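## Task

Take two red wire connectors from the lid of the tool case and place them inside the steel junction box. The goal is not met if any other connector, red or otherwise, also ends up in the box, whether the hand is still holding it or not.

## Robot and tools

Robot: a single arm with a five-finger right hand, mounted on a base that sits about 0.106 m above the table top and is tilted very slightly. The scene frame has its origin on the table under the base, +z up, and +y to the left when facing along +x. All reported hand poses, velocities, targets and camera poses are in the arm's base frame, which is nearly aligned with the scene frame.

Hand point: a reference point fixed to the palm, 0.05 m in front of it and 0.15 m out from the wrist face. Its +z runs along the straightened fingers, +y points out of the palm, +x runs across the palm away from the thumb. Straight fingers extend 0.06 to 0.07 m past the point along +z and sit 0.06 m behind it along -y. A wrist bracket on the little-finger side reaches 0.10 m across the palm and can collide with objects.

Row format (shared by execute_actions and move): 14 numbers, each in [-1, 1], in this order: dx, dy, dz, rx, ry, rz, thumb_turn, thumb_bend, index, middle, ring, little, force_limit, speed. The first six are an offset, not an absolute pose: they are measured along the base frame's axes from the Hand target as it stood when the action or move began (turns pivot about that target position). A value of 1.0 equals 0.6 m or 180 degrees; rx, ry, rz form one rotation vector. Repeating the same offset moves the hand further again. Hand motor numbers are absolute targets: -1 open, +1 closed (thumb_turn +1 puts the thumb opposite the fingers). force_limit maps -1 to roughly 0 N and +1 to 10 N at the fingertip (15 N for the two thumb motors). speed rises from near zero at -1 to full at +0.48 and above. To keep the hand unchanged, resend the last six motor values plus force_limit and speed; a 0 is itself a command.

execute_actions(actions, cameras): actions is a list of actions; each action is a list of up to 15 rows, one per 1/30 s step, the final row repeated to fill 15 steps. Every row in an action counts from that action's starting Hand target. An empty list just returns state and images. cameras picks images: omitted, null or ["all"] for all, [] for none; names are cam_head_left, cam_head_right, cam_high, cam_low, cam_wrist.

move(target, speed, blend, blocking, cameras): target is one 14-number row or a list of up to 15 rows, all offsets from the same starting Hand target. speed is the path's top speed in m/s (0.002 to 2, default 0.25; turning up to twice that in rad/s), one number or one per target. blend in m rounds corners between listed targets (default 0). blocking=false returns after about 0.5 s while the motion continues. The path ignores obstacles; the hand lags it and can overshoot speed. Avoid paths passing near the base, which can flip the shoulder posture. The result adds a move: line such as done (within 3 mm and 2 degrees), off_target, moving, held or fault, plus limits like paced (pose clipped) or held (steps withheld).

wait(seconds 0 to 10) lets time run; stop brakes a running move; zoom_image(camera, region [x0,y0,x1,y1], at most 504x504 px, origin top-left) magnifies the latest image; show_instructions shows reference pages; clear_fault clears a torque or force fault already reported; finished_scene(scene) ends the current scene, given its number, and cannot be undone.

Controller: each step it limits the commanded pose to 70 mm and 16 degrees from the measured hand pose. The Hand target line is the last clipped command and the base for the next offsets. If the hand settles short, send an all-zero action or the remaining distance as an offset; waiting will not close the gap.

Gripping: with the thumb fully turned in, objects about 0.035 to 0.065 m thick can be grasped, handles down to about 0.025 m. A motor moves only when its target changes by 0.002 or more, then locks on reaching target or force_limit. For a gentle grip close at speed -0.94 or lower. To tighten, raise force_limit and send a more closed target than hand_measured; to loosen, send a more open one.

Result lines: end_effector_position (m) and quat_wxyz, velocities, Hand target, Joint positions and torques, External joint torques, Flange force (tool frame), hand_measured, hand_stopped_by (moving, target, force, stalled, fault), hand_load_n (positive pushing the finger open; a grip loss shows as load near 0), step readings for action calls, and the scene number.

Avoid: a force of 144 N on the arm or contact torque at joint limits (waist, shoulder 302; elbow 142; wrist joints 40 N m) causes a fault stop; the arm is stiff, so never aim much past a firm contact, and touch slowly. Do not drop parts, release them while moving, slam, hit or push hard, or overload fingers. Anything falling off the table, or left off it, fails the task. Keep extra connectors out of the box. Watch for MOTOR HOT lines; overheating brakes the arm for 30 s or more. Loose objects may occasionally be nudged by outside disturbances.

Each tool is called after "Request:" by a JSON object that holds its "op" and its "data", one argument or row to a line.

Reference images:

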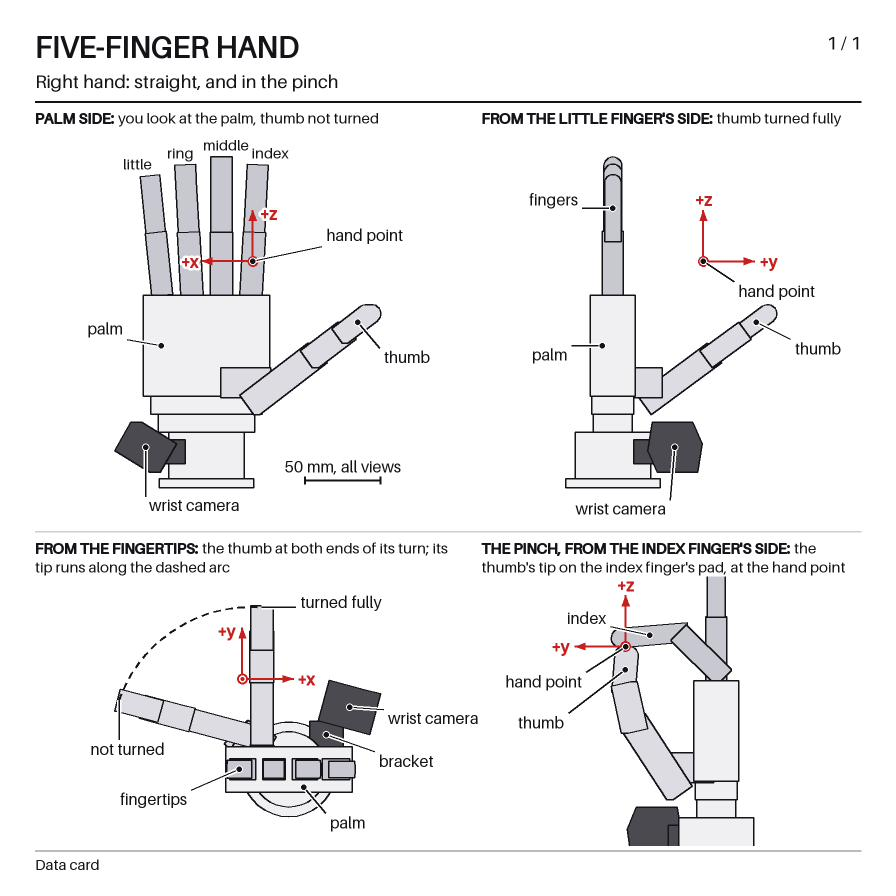

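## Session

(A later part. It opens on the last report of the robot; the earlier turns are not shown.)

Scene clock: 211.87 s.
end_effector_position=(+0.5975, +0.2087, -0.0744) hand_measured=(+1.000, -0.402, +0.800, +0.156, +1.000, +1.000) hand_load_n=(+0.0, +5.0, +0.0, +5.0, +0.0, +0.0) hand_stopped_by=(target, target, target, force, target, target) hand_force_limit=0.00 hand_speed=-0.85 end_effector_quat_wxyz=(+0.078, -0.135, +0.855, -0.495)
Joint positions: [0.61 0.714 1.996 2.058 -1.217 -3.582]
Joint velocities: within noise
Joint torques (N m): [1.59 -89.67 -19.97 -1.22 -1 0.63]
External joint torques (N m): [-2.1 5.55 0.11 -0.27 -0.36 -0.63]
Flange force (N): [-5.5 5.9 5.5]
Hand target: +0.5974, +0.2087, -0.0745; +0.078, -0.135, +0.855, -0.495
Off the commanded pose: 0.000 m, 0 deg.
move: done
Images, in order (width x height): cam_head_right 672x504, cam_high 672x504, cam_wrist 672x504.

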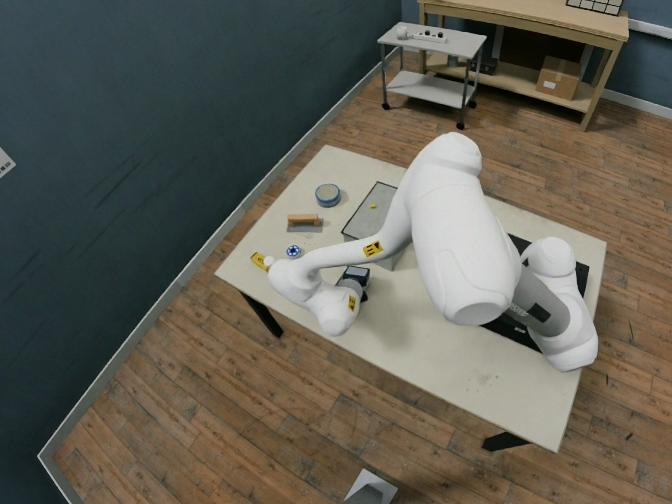

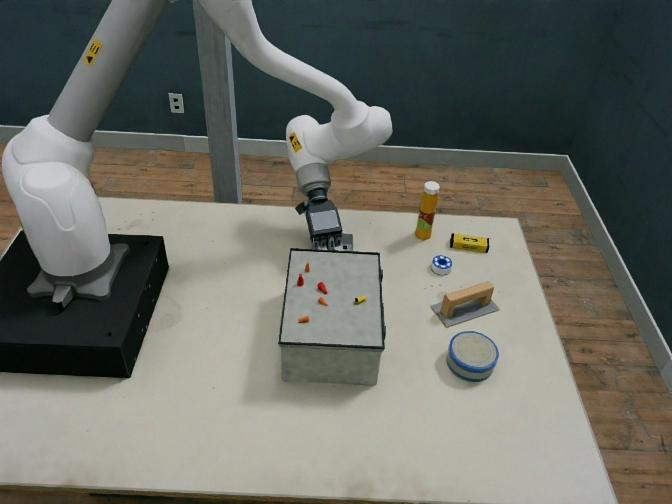

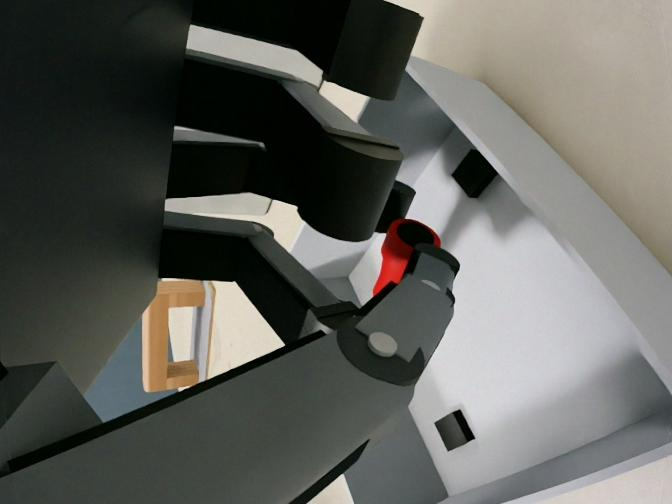

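Request:
{"op": "move", "data": {
  "target": [0,0.02,-0.018,0,0,0,1,-0.4,0.8,0.9,1,1,0.0,-0.85],
  "speed": 0.05,
  "cameras": ["cam_wrist"]
}}

Request:
{"op": "move", "data": {
  "target": [0,0,0,0,0,0,1,-0.4,0.8,-0.3,1,1,0.0,-0.5],
  "cameras": ["cam_wrist"]
}}

Scene clock: 224.03 s.
end_effector_position=(+0.5974, +0.2206, -0.0852) hand_measured=(+1.000, -0.402, +0.800, +0.156, +1.000, +1.000) hand_load_n=(+0.0, +4.5, +0.0, +5.0, +0.0, +0.0) hand_stopped_by=(target, target, target, force, target, target) hand_force_limit=0.00 hand_speed=-0.85 end_effector_quat_wxyz=(+0.078, -0.135, +0.855, -0.495)
Joint positions: [0.625 0.737 1.979 2.069 -1.22 -3.573]
Joint velocities: within noise
Joint torques (N m): [0.5 -91.16 -19.89 -1.24 -0.9 0.76]
External joint torques (N m): [-1 5.6 0.24 -0.26 -0.46 -0.77]
Flange force (N): [-5.0 6.6 3.9]
Hand target: +0.5974, +0.2207, -0.0853; +0.078, -0.135, +0.855, -0.495
Off the commanded pose: 0.000 m, 0 deg.
move: done
Images, in order (width x height): cam_wrist 672x504.

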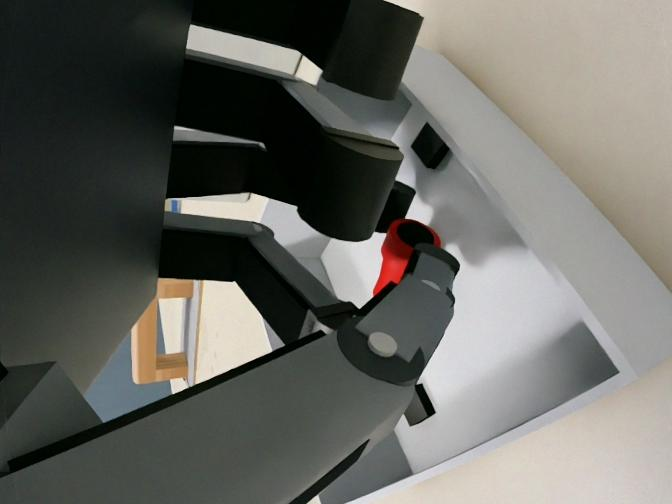

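Scene clock: 224.53 s.
end_effector_position=(+0.5974, +0.2208, -0.0853) hand_measured=(+1.000, -0.400, +0.800, -0.162, +1.000, +1.000) hand_load_n=(+0.0, +0.0, +0.0, -13.5, +0.0, +0.0) hand_stopped_by=(target, target, target, moving, target, target) hand_force_limit=0.00 hand_speed=-0.50 end_effector_quat_wxyz=(+0.078, -0.135, +0.855, -0.495)
Joint positions: [0.625 0.737 1.979 2.069 -1.22 -3.573]
Joint velocities: within noise
Joint torques (N m): [-7.4 -92.15 -17.09 -2.6 -4.05 0.76]
External joint torques (N m): [6.78 6.63 -2.51 1.12 2.68 -0.77]
Flange force (N): [-5.9 16.3 -5.7]
Hand target: +0.5974, +0.2207, -0.0853; +0.078, -0.135, +0.855, -0.495
Off the commanded pose: 0.000 m, 0 deg.
move: done
Images, in order (width x height): cam_wrist 672x504.

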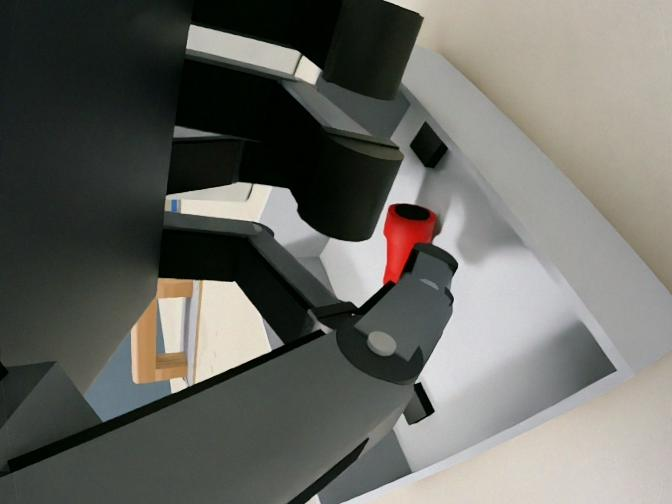

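Request:
{"op": "move", "data": {
  "target": [
    [0,0,0,0,0,0,1,-0.4,0.8,0.0,1,1,0.0,-0.5],
    [0,0.01,0.2,0,0,0,1,-0.4,0.8,0,1,1,0.0,-0.5]
  ],
  "speed": 0.1,
  "cameras": ["cam_wrist","cam_high"]
}}

Scene clock: 229.77 s.
end_effector_position=(+0.5974, +0.2266, +0.0347) hand_measured=(+1.000, -0.400, +0.800, +0.000, +1.000, +1.000) hand_load_n=(+0.0, +0.0, +0.0, +0.0, +0.0, +0.0) hand_stopped_by=(target, target, target, target, target, target) hand_force_limit=0.00 hand_speed=-0.50 end_effector_quat_wxyz=(+0.078, -0.135, +0.855, -0.495)
Joint positions: [0.632 0.558 1.968 2.126 -1.319 -3.744]
Joint velocities: within noise
Joint torques (N m): [1.75 -82.07 -25.88 -1.89 -0.83 1]
External joint torques (N m): [-2.07 5.18 0.52 -0.29 -0.41 -1.01]
Flange force (N): [-6.0 4.2 4.3]
Hand target: +0.5974, +0.2267, +0.0347; +0.078, -0.135, +0.855, -0.495
Off the commanded pose: 0.000 m, 0 deg.
move: done
Images, in order (width x height): cam_high 672x504, cam_wrist 672x504.

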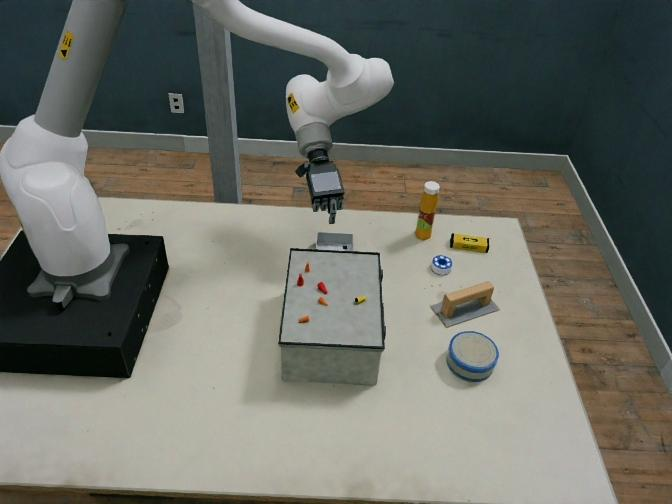

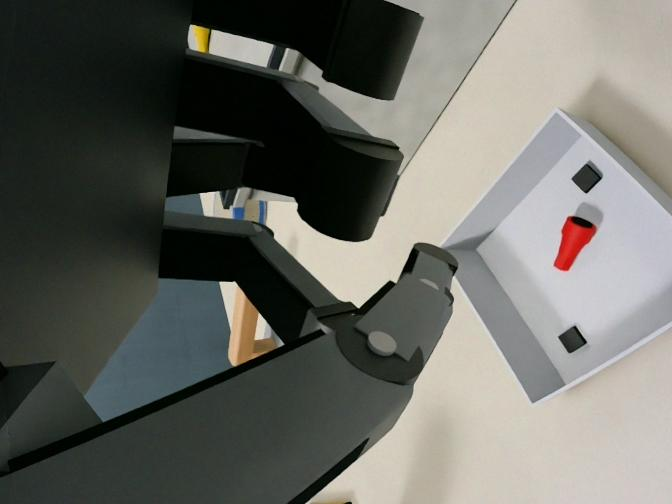

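Request:
{"op": "move", "data": {
  "target": [
    [0,0,0.15,0,0,0,1,-0.4,-0.2,-0.2,1,1,-0.3,0],
    [-0.09,-0.363,0.142,0,0,0,1,-0.4,-0.2,-0.2,1,1,-0.3,0]
  ],
  "speed": 0.25,
  "blend": 0.03,
  "cameras": ["cam_wrist","cam_high","cam_low"]
}}

Request:
{"op": "zoom_image", "data": {
  "camera": "cam_high",
  "region": [270, 210, 370, 310]
}}

Request:
{"op": "zoom_image", "data": {
  "camera": "cam_low",
  "region": [90, 140, 210, 260]
}}

Scene clock: 255.20 s.
end_effector_position=(+0.5434, +0.0089, +0.1199) hand_measured=(+1.000, -0.400, -0.200, -0.200, +1.000, +1.000) hand_load_n=(+0.0, +0.0, +0.0, +0.0, +0.0, +0.0) hand_stopped_by=(target, target, target, target, target, target) hand_force_limit=-0.30 hand_speed=0.00 end_effector_quat_wxyz=(+0.078, -0.135, +0.855, -0.495)
Joint positions: [0.338 0.249 2.245 1.923 -1.177 -3.853]
Joint velocities: within noise
Joint torques (N m): [2.08 -53.75 -27.91 -1.56 -0.67 0.73]
External joint torques (N m): [-2.3 3.52 0.72 -0.3 -0.46 -0.73]
Flange force (N): [-3.6 1.6 6.2]
Hand target: +0.5434, +0.0089, +0.1199; +0.078, -0.135, +0.855, -0.495
Off the commanded pose: 0.000 m, 0 deg.
move: done
Images, in order (width x height): cam_high 672x504, cam_low 672x504, cam_wrist 672x504.

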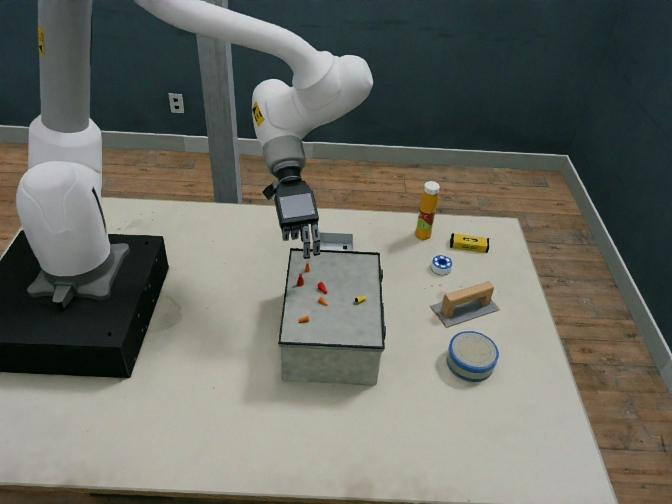

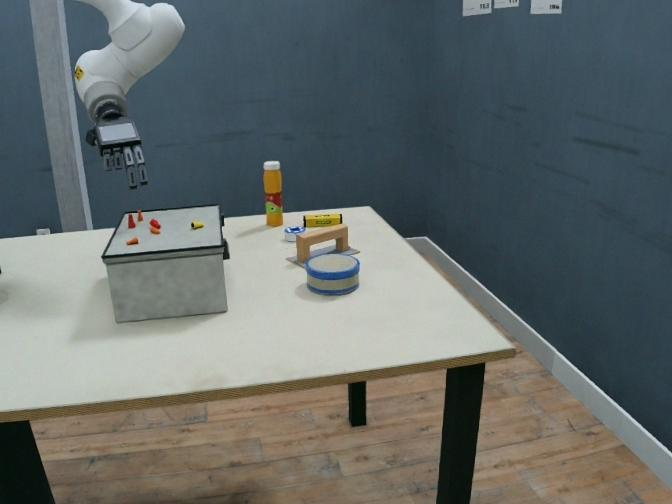

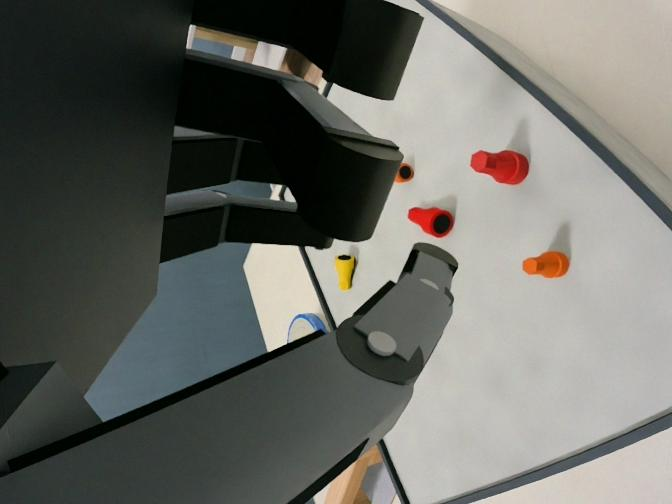

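Scaled by 5.040.

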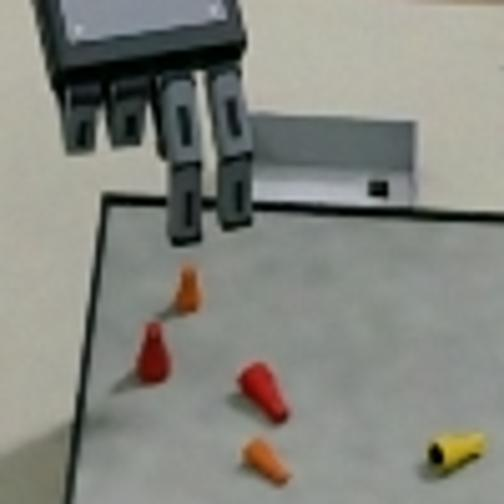

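Scaled by 4.200.

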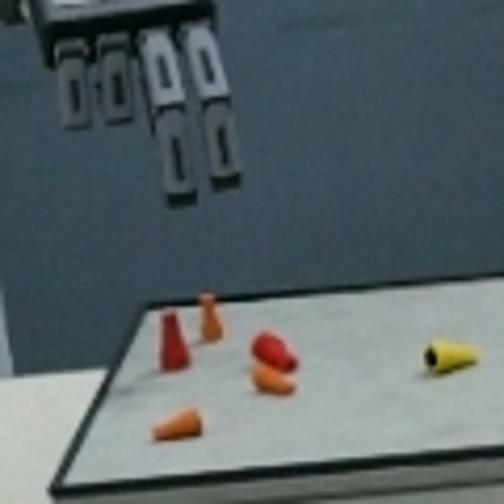

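Request:
{"op": "move", "data": {
  "target": [-0.0135,-0.03,-0.06,0,0,0,1,-0.4,-0.2,-0.2,1,1,-0.3,0],
  "speed": 0.12,
  "cameras": ["cam_wrist","cam_high","cam_low"]
}}

Request:
{"op": "zoom_image", "data": {
  "camera": "cam_high",
  "region": [270, 210, 370, 310]
}}

Request:
{"op": "zoom_image", "data": {
  "camera": "cam_low",
  "region": [90, 140, 210, 260]
}}

Scene clock: 265.17 s.
end_effector_position=(+0.5353, -0.0091, +0.0840) hand_measured=(+1.000, -0.400, -0.200, -0.200, +1.000, +1.000) hand_load_n=(+0.0, +0.0, +0.0, +0.0, +0.0, -0.5) hand_stopped_by=(target, target, target, target, target, target) hand_force_limit=-0.30 hand_speed=0.00 end_effector_quat_wxyz=(+0.078, -0.135, +0.855, -0.495)
Joint positions: [0.308 0.294 2.29 1.863 -1.132 -3.766]
Joint velocities: within noise
Joint torques (N m): [2.13 -55.34 -25.07 -1.17 -0.78 0.45]
External joint torques (N m): [-2.37 3.31 0.54 -0.34 -0.44 -0.45]
Flange force (N): [-3.1 2.0 6.9]
Hand target: +0.5353, -0.0091, +0.0839; +0.078, -0.135, +0.855, -0.495
Off the commanded pose: 0.000 m, 0 deg.
move: done
Images, in order (width x height): cam_high 672x504, cam_low 672x504, cam_wrist 672x504.

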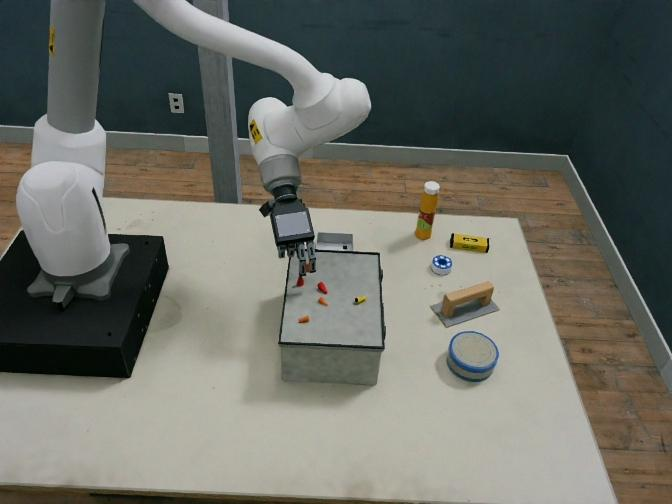

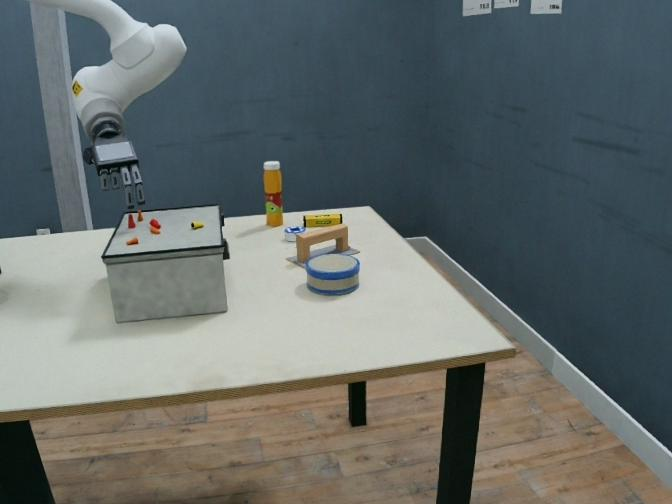

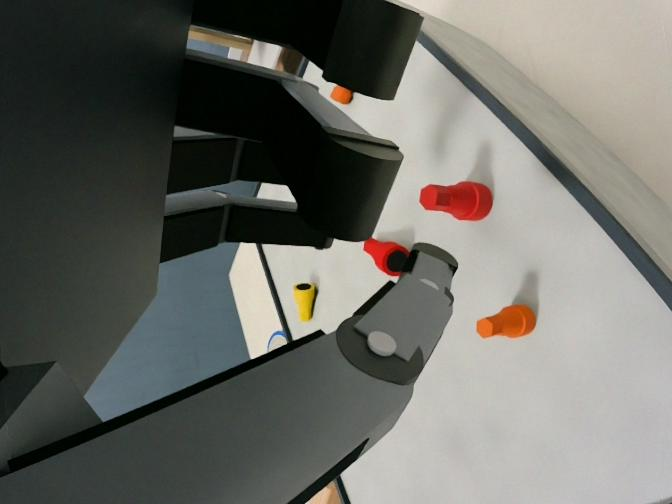

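Scaled by 5.040.

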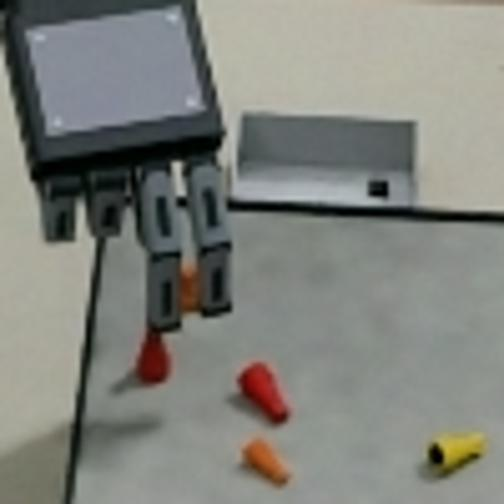

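Scaled by 4.200.

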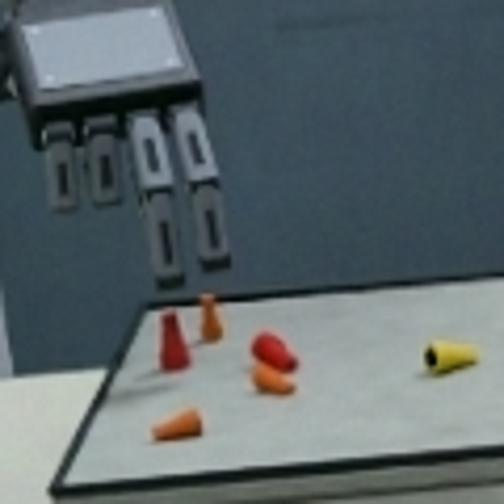

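Request:
{"op": "move", "data": {
  "target": [-0.006,-0.001,-0.0675,0,0,0,1,-0.4,-0.2,-0.2,1,1,-0.3,0],
  "speed": 0.06,
  "cameras": ["cam_wrist","cam_high","cam_low"]
}}

Request:
{"op": "zoom_image", "data": {
  "camera": "cam_high",
  "region": [270, 210, 370, 310]
}}

Request:
{"op": "zoom_image", "data": {
  "camera": "cam_low",
  "region": [90, 140, 210, 260]
}}

Scene clock: 279.50 s.
end_effector_position=(+0.5317, -0.0097, +0.0435) hand_measured=(+1.000, -0.400, -0.200, -0.200, +1.000, +1.000) hand_load_n=(+0.0, +0.0, +0.0, +0.0, +0.0, +0.5) hand_stopped_by=(target, target, target, target, target, target) hand_force_limit=-0.30 hand_speed=0.00 end_effector_quat_wxyz=(+0.078, -0.135, +0.855, -0.495)
Joint positions: [0.309 0.367 2.312 1.819 -1.107 -3.664]
Joint velocities: within noise
Joint torques (N m): [1.75 -59.55 -21.89 -0.88 -0.92 0.64]
External joint torques (N m): [-1.99 3.48 0.25 -0.32 -0.39 -0.65]
Flange force (N): [-3.5 2.5 6.5]
Hand target: +0.5317, -0.0097, +0.0434; +0.078, -0.135, +0.855, -0.495
Off the commanded pose: 0.000 m, 0 deg.
move: done
Images, in order (width x height): cam_high 672x504, cam_low 672x504, cam_wrist 672x504.

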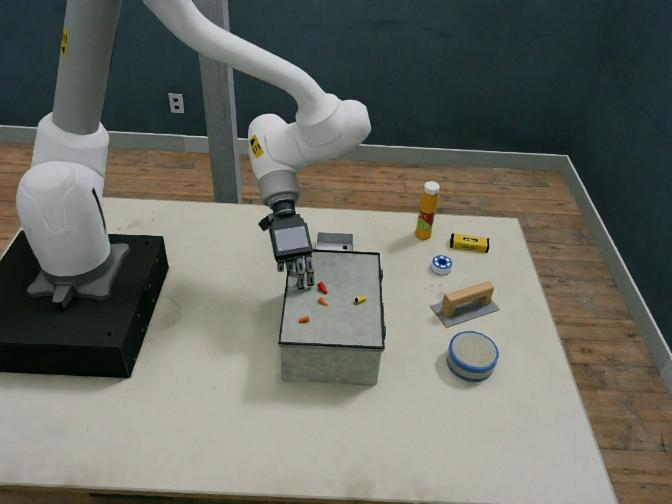

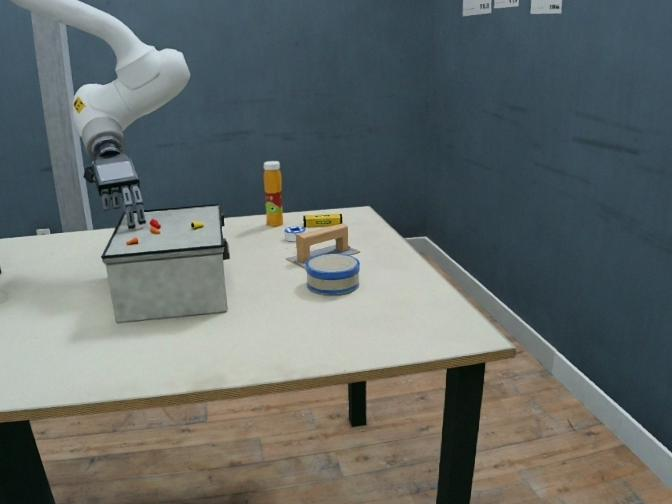

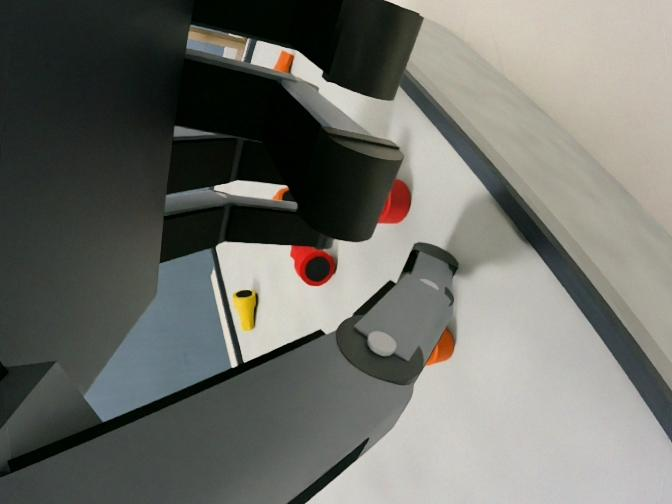

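Scaled by 5.040.

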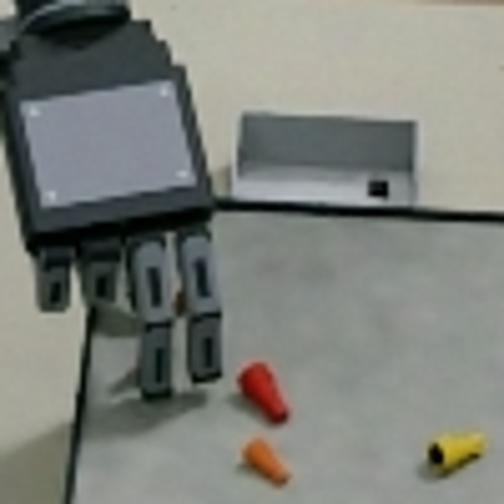

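Scaled by 4.200.

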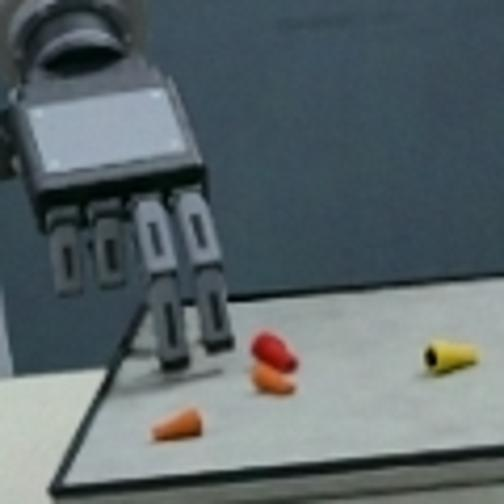

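Request:
{"op": "move", "data": {
  "target": [-0.007,-0.002,-0.0025,0,0,0,1,-0.4,-0.2,-0.2,1,1,-0.3,0],
  "speed": 0.04,
  "cameras": []
}}

Request:
{"op": "move", "data": {
  "target": [0,0,0,0,0,0,1,-0.4,0.7,0.8,1,1,-0.3,-0.85],
  "cameras": ["cam_wrist","cam_low"]
}}

Request:
{"op": "zoom_image", "data": {
  "camera": "cam_low",
  "region": [90, 140, 210, 260]
}}

Scene clock: 286.00 s.
end_effector_position=(+0.5276, -0.0109, +0.0419) hand_measured=(+1.000, -0.400, -0.200, -0.200, +1.000, +1.000) hand_load_n=(+0.0, +0.0, +0.0, +0.0, +0.0, +0.0) hand_stopped_by=(target, target, target, target, target, target) hand_force_limit=-0.30 hand_speed=0.00 end_effector_quat_wxyz=(+0.078, -0.135, +0.855, -0.495)
Joint positions: [0.309 0.366 2.32 1.816 -1.105 -3.656]
Joint velocities: within noise
Joint torques (N m): [1.75 -59.3 -21.68 -0.87 -0.87 0.79]
External joint torques (N m): [-1.98 3.73 0.19 -0.31 -0.44 -0.8]
Flange force (N): [-4.0 2.7 6.5]
Hand target: +0.5275, -0.0109, +0.0419; +0.078, -0.135, +0.855, -0.495
Off the commanded pose: 0.000 m, 0 deg.
move: done
No camera images: "cameras" was empty.

Scene clock: 287.67 s.
end_effector_position=(+0.5275, -0.0109, +0.0419) hand_measured=(+1.000, -0.402, +0.270, +0.382, +1.000, +1.000) hand_load_n=(+0.5, +7.0, +4.0, +3.5, +0.0, +0.0) hand_stopped_by=(target, target, force, force, target, target) hand_force_limit=-0.30 hand_speed=-0.85 end_effector_quat_wxyz=(+0.078, -0.135, +0.855, -0.495)
Joint positions: [0.309 0.366 2.32 1.816 -1.105 -3.656]
Joint velocities: within noise
Joint torques (N m): [1.7 -58.95 -21.19 -0.67 -0.68 0.66]
External joint torques (N m): [-1.95 3.24 -0.14 -0.49 -0.63 -0.66]
Flange force (N): [-3.9 2.1 6.2]
Hand target: +0.5275, -0.0109, +0.0419; +0.078, -0.135, +0.855, -0.495
Off the commanded pose: 0.000 m, 0 deg.
move: done
Images, in order (width x height): cam_low 672x504, cam_wrist 672x504.

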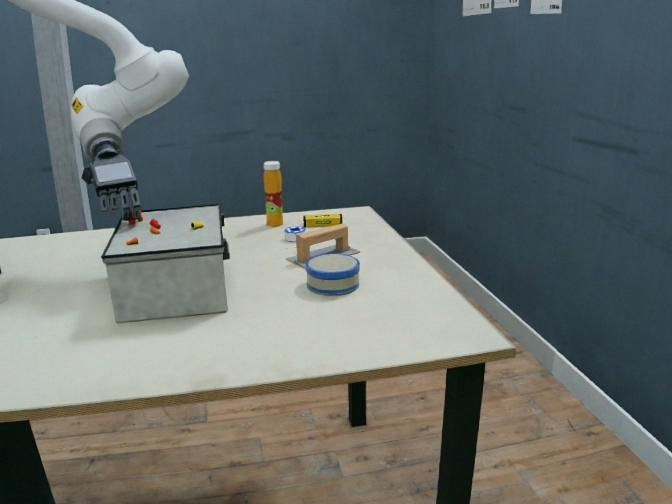

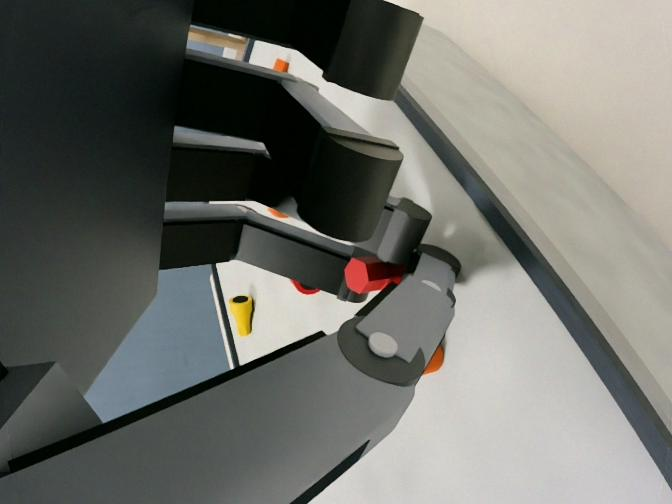

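Scaled by 4.200.

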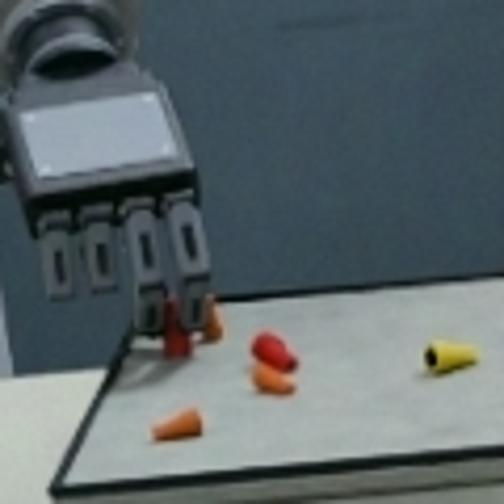

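Request:
{"op": "move", "data": {
  "target": [
    [0,0,0.04,0,0,0,1,-0.4,0.7,0.8,1,1,-0.3,-0.85],
    [0,0,0.16,0,0,0,1,-0.4,0.7,0.8,1,1,-0.3,-0.85],
    [0.107,0.435,0.16,0,0,0,1,-0.4,0.7,0.8,1,1,-0.3,-0.85],
    [0.107,0.435,-0.08,0,0,0,1,-0.4,0.7,0.8,1,1,-0.3,-0.85]
  ],
  "speed": [0.05,0.1,0.14,0.14],
  "blend": [0,0.02,0.02,0]
}}

Request:
{"op": "zoom_image", "data": {
  "camera": "cam_high",
  "region": [280, 180, 400, 280]
}}

Scene clock: 306.83 s.
end_effector_position=(+0.5917, +0.2501, -0.0060) hand_measured=(+1.000, -0.402, +0.270, +0.382, +1.000, +1.000) hand_load_n=(+0.0, +7.0, +3.5, +3.5, +0.0, +0.0) hand_stopped_by=(target, target, force, force, target, target) hand_force_limit=-0.30 hand_speed=-0.85 end_effector_quat_wxyz=(+0.078, -0.135, +0.855, -0.495)
Joint positions: [0.666 0.627 1.952 2.139 -1.306 -3.686]
Joint velocities: within noise
Joint torques (N m): [1.4 -86.68 -23.41 -1.73 -0.89 0.8]
External joint torques (N m): [-2.04 5.51 -0.31 -0.29 -0.39 -0.8]
Flange force (N): [-7.4 5.5 3.9]
Hand target: +0.5917, +0.2501, -0.0061; +0.078, -0.135, +0.855, -0.495
Off the commanded pose: 0.000 m, 0 deg.
move: done

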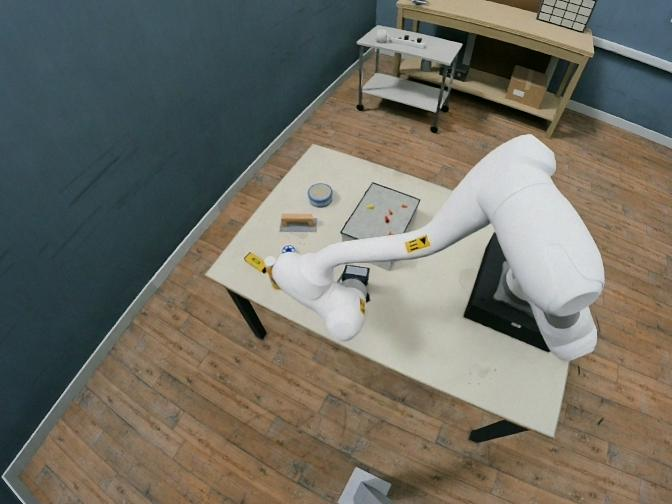

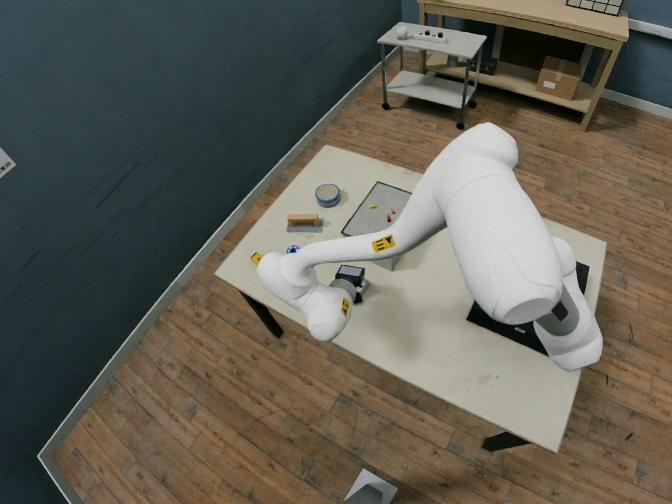

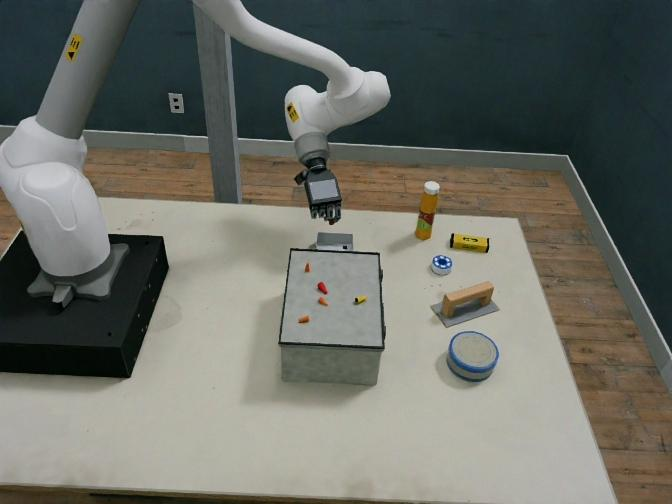

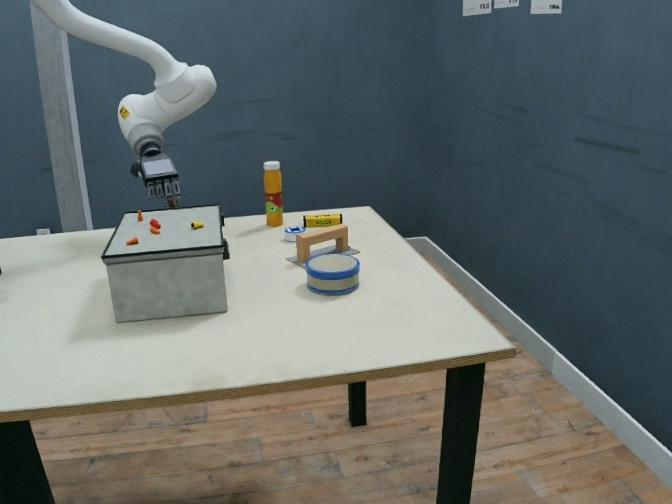

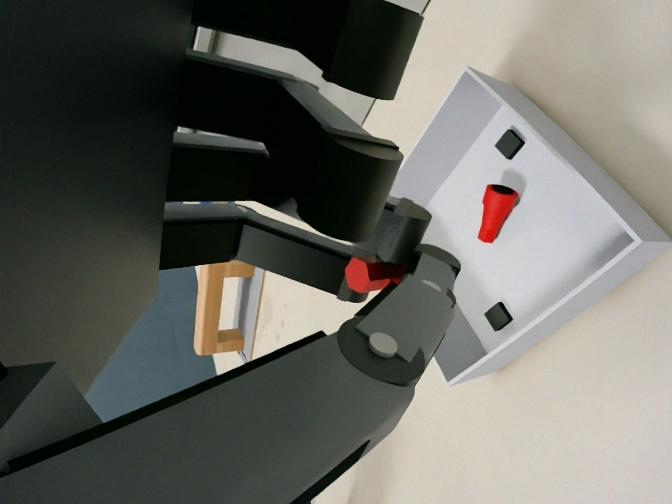

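Scaled by 4.200.

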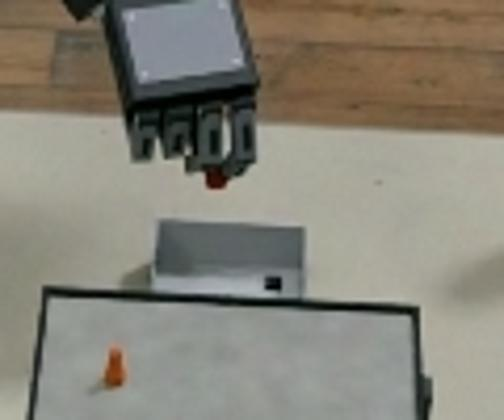

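Request:
{"op": "move", "data": {
  "target": [0,-0.015,-0.123,0,0,0,1,-0.4,0.7,0.8,1,1,-0.3,-0.85],
  "speed": 0.06,
  "cameras": ["cam_wrist"]
}}

Scene clock: 313.53 s.
end_effector_position=(+0.5917, +0.2410, -0.0798) hand_measured=(+1.000, -0.402, +0.270, +0.382, +1.000, +1.000) hand_load_n=(+0.0, +3.5, +0.5, +4.5, +0.5, +0.5) hand_stopped_by=(target, target, force, force, target, target) hand_force_limit=-0.30 hand_speed=-0.85 end_effector_quat_wxyz=(+0.078, -0.135, +0.855, -0.495)
Joint positions: [0.655 0.735 1.962 2.1 -1.24 -3.584]
Joint velocities: within noise
Joint torques (N m): [3.51 -88.72 -20.84 -0.86 0.75 0.54]
External joint torques (N m): [-4.39 3 0.84 -0.71 -2.11 -0.54]
Flange force (N): [-4.3 -0.3 5.9]
Hand target: +0.5917, +0.2411, -0.0799; +0.078, -0.135, +0.855, -0.495
Off the commanded pose: 0.000 m, 0 deg.
move: done
Images, in order (width x height): cam_wrist 672x504.

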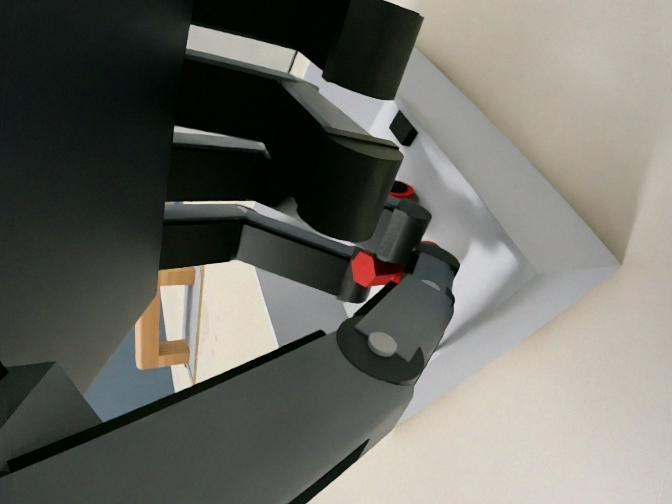

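Touching the floor or connector lightly (~6 N). Release slowly, slightly.

Request:
{"op": "move", "data": {
  "target": [0,0,0.003,0,0,0,1,-0.4,0.1,0.1,1,1,-0.3,-0.85],
  "speed": 0.02,
  "cameras": ["cam_wrist"]
}}

Request:
{"op": "move", "data": {
  "target": [0,0,0.2,0,0,0,1,-0.4,0.1,0.1,1,1,-0.3,-0.85],
  "speed": 0.08,
  "cameras": ["cam_wrist","cam_high"]
}}

Scene clock: 319.53 s.
end_effector_position=(+0.5917, +0.2410, -0.0781) hand_measured=(+1.000, -0.400, +0.100, +0.100, +1.000, +1.000) hand_load_n=(+0.0, +0.0, +0.0, +0.0, +0.5, +0.0) hand_stopped_by=(target, target, target, target, target, target) hand_force_limit=-0.30 hand_speed=-0.85 end_effector_quat_wxyz=(+0.078, -0.135, +0.855, -0.495)
Joint positions: [0.655 0.732 1.962 2.101 -1.242 -3.586]
Joint velocities: within noise
Joint torques (N m): [1.32 -91.18 -20.32 -1.31 -0.96 0.73]
External joint torques (N m): [-1.85 5.5 0.2 -0.29 -0.4 -0.74]
Flange force (N): [-5.5 5.9 4.7]
Hand target: +0.5917, +0.2411, -0.0781; +0.078, -0.135, +0.855, -0.495
Off the commanded pose: 0.000 m, 0 deg.
move: done
Images, in order (width x height): cam_wrist 672x504.

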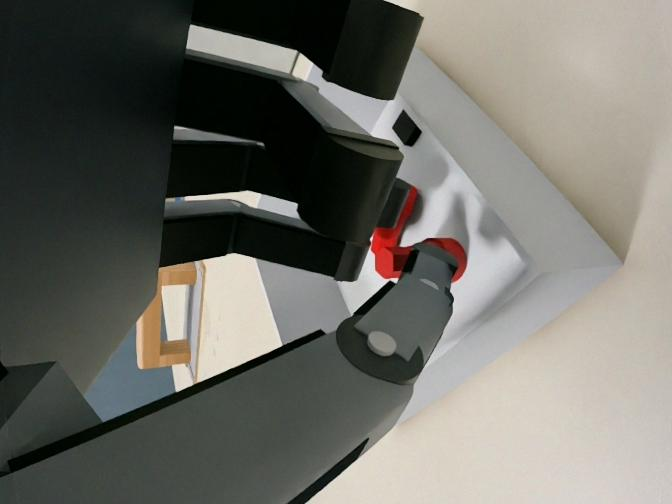

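Scene clock: 321.37 s.
end_effector_position=(+0.5917, +0.2410, +0.0419) hand_measured=(+1.000, -0.400, +0.100, +0.100, +1.000, +1.000) hand_load_n=(+0.0, +0.0, +0.0, +0.0, +0.0, +0.0) hand_stopped_by=(target, target, target, target, target, target) hand_force_limit=-0.30 hand_speed=-0.85 end_effector_quat_wxyz=(+0.078, -0.135, +0.855, -0.495)
Joint positions: [0.655 0.553 1.956 2.146 -1.339 -3.751]
Joint velocities: within noise
Joint torques (N m): [1.61 -82.69 -26.36 -1.95 -0.87 0.7]
External joint torques (N m): [-2.35 5.85 0.56 -0.3 -0.37 -0.71]
Flange force (N): [-6.6 5.4 4.9]
Hand target: +0.5917, +0.2411, +0.0419; +0.078, -0.135, +0.855, -0.495
Off the commanded pose: 0.000 m, 0 deg.
move: done
Images, in order (width x height): cam_high 672x504, cam_wrist 672x504.

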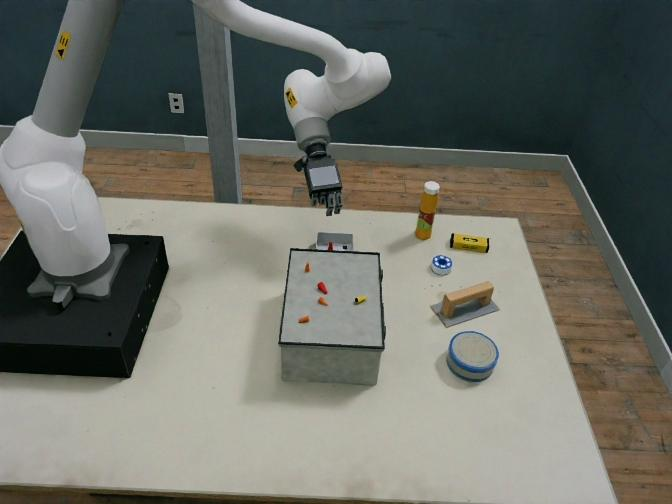

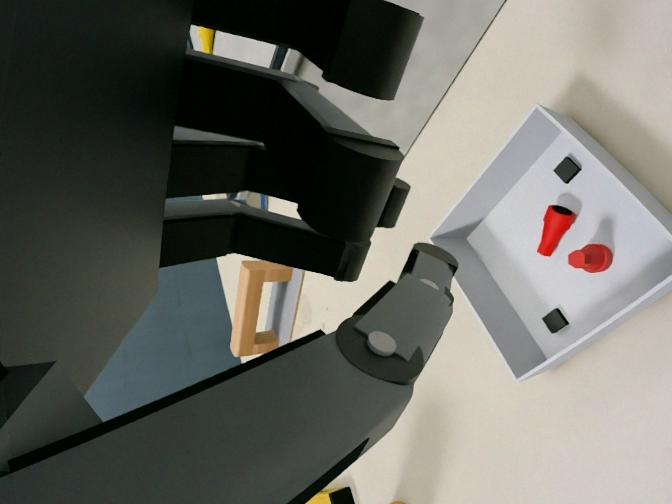

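Both in.

Request:
{"op": "finished_scene", "data": {
  "scene": 2
}}

The scene is finished: the task was done.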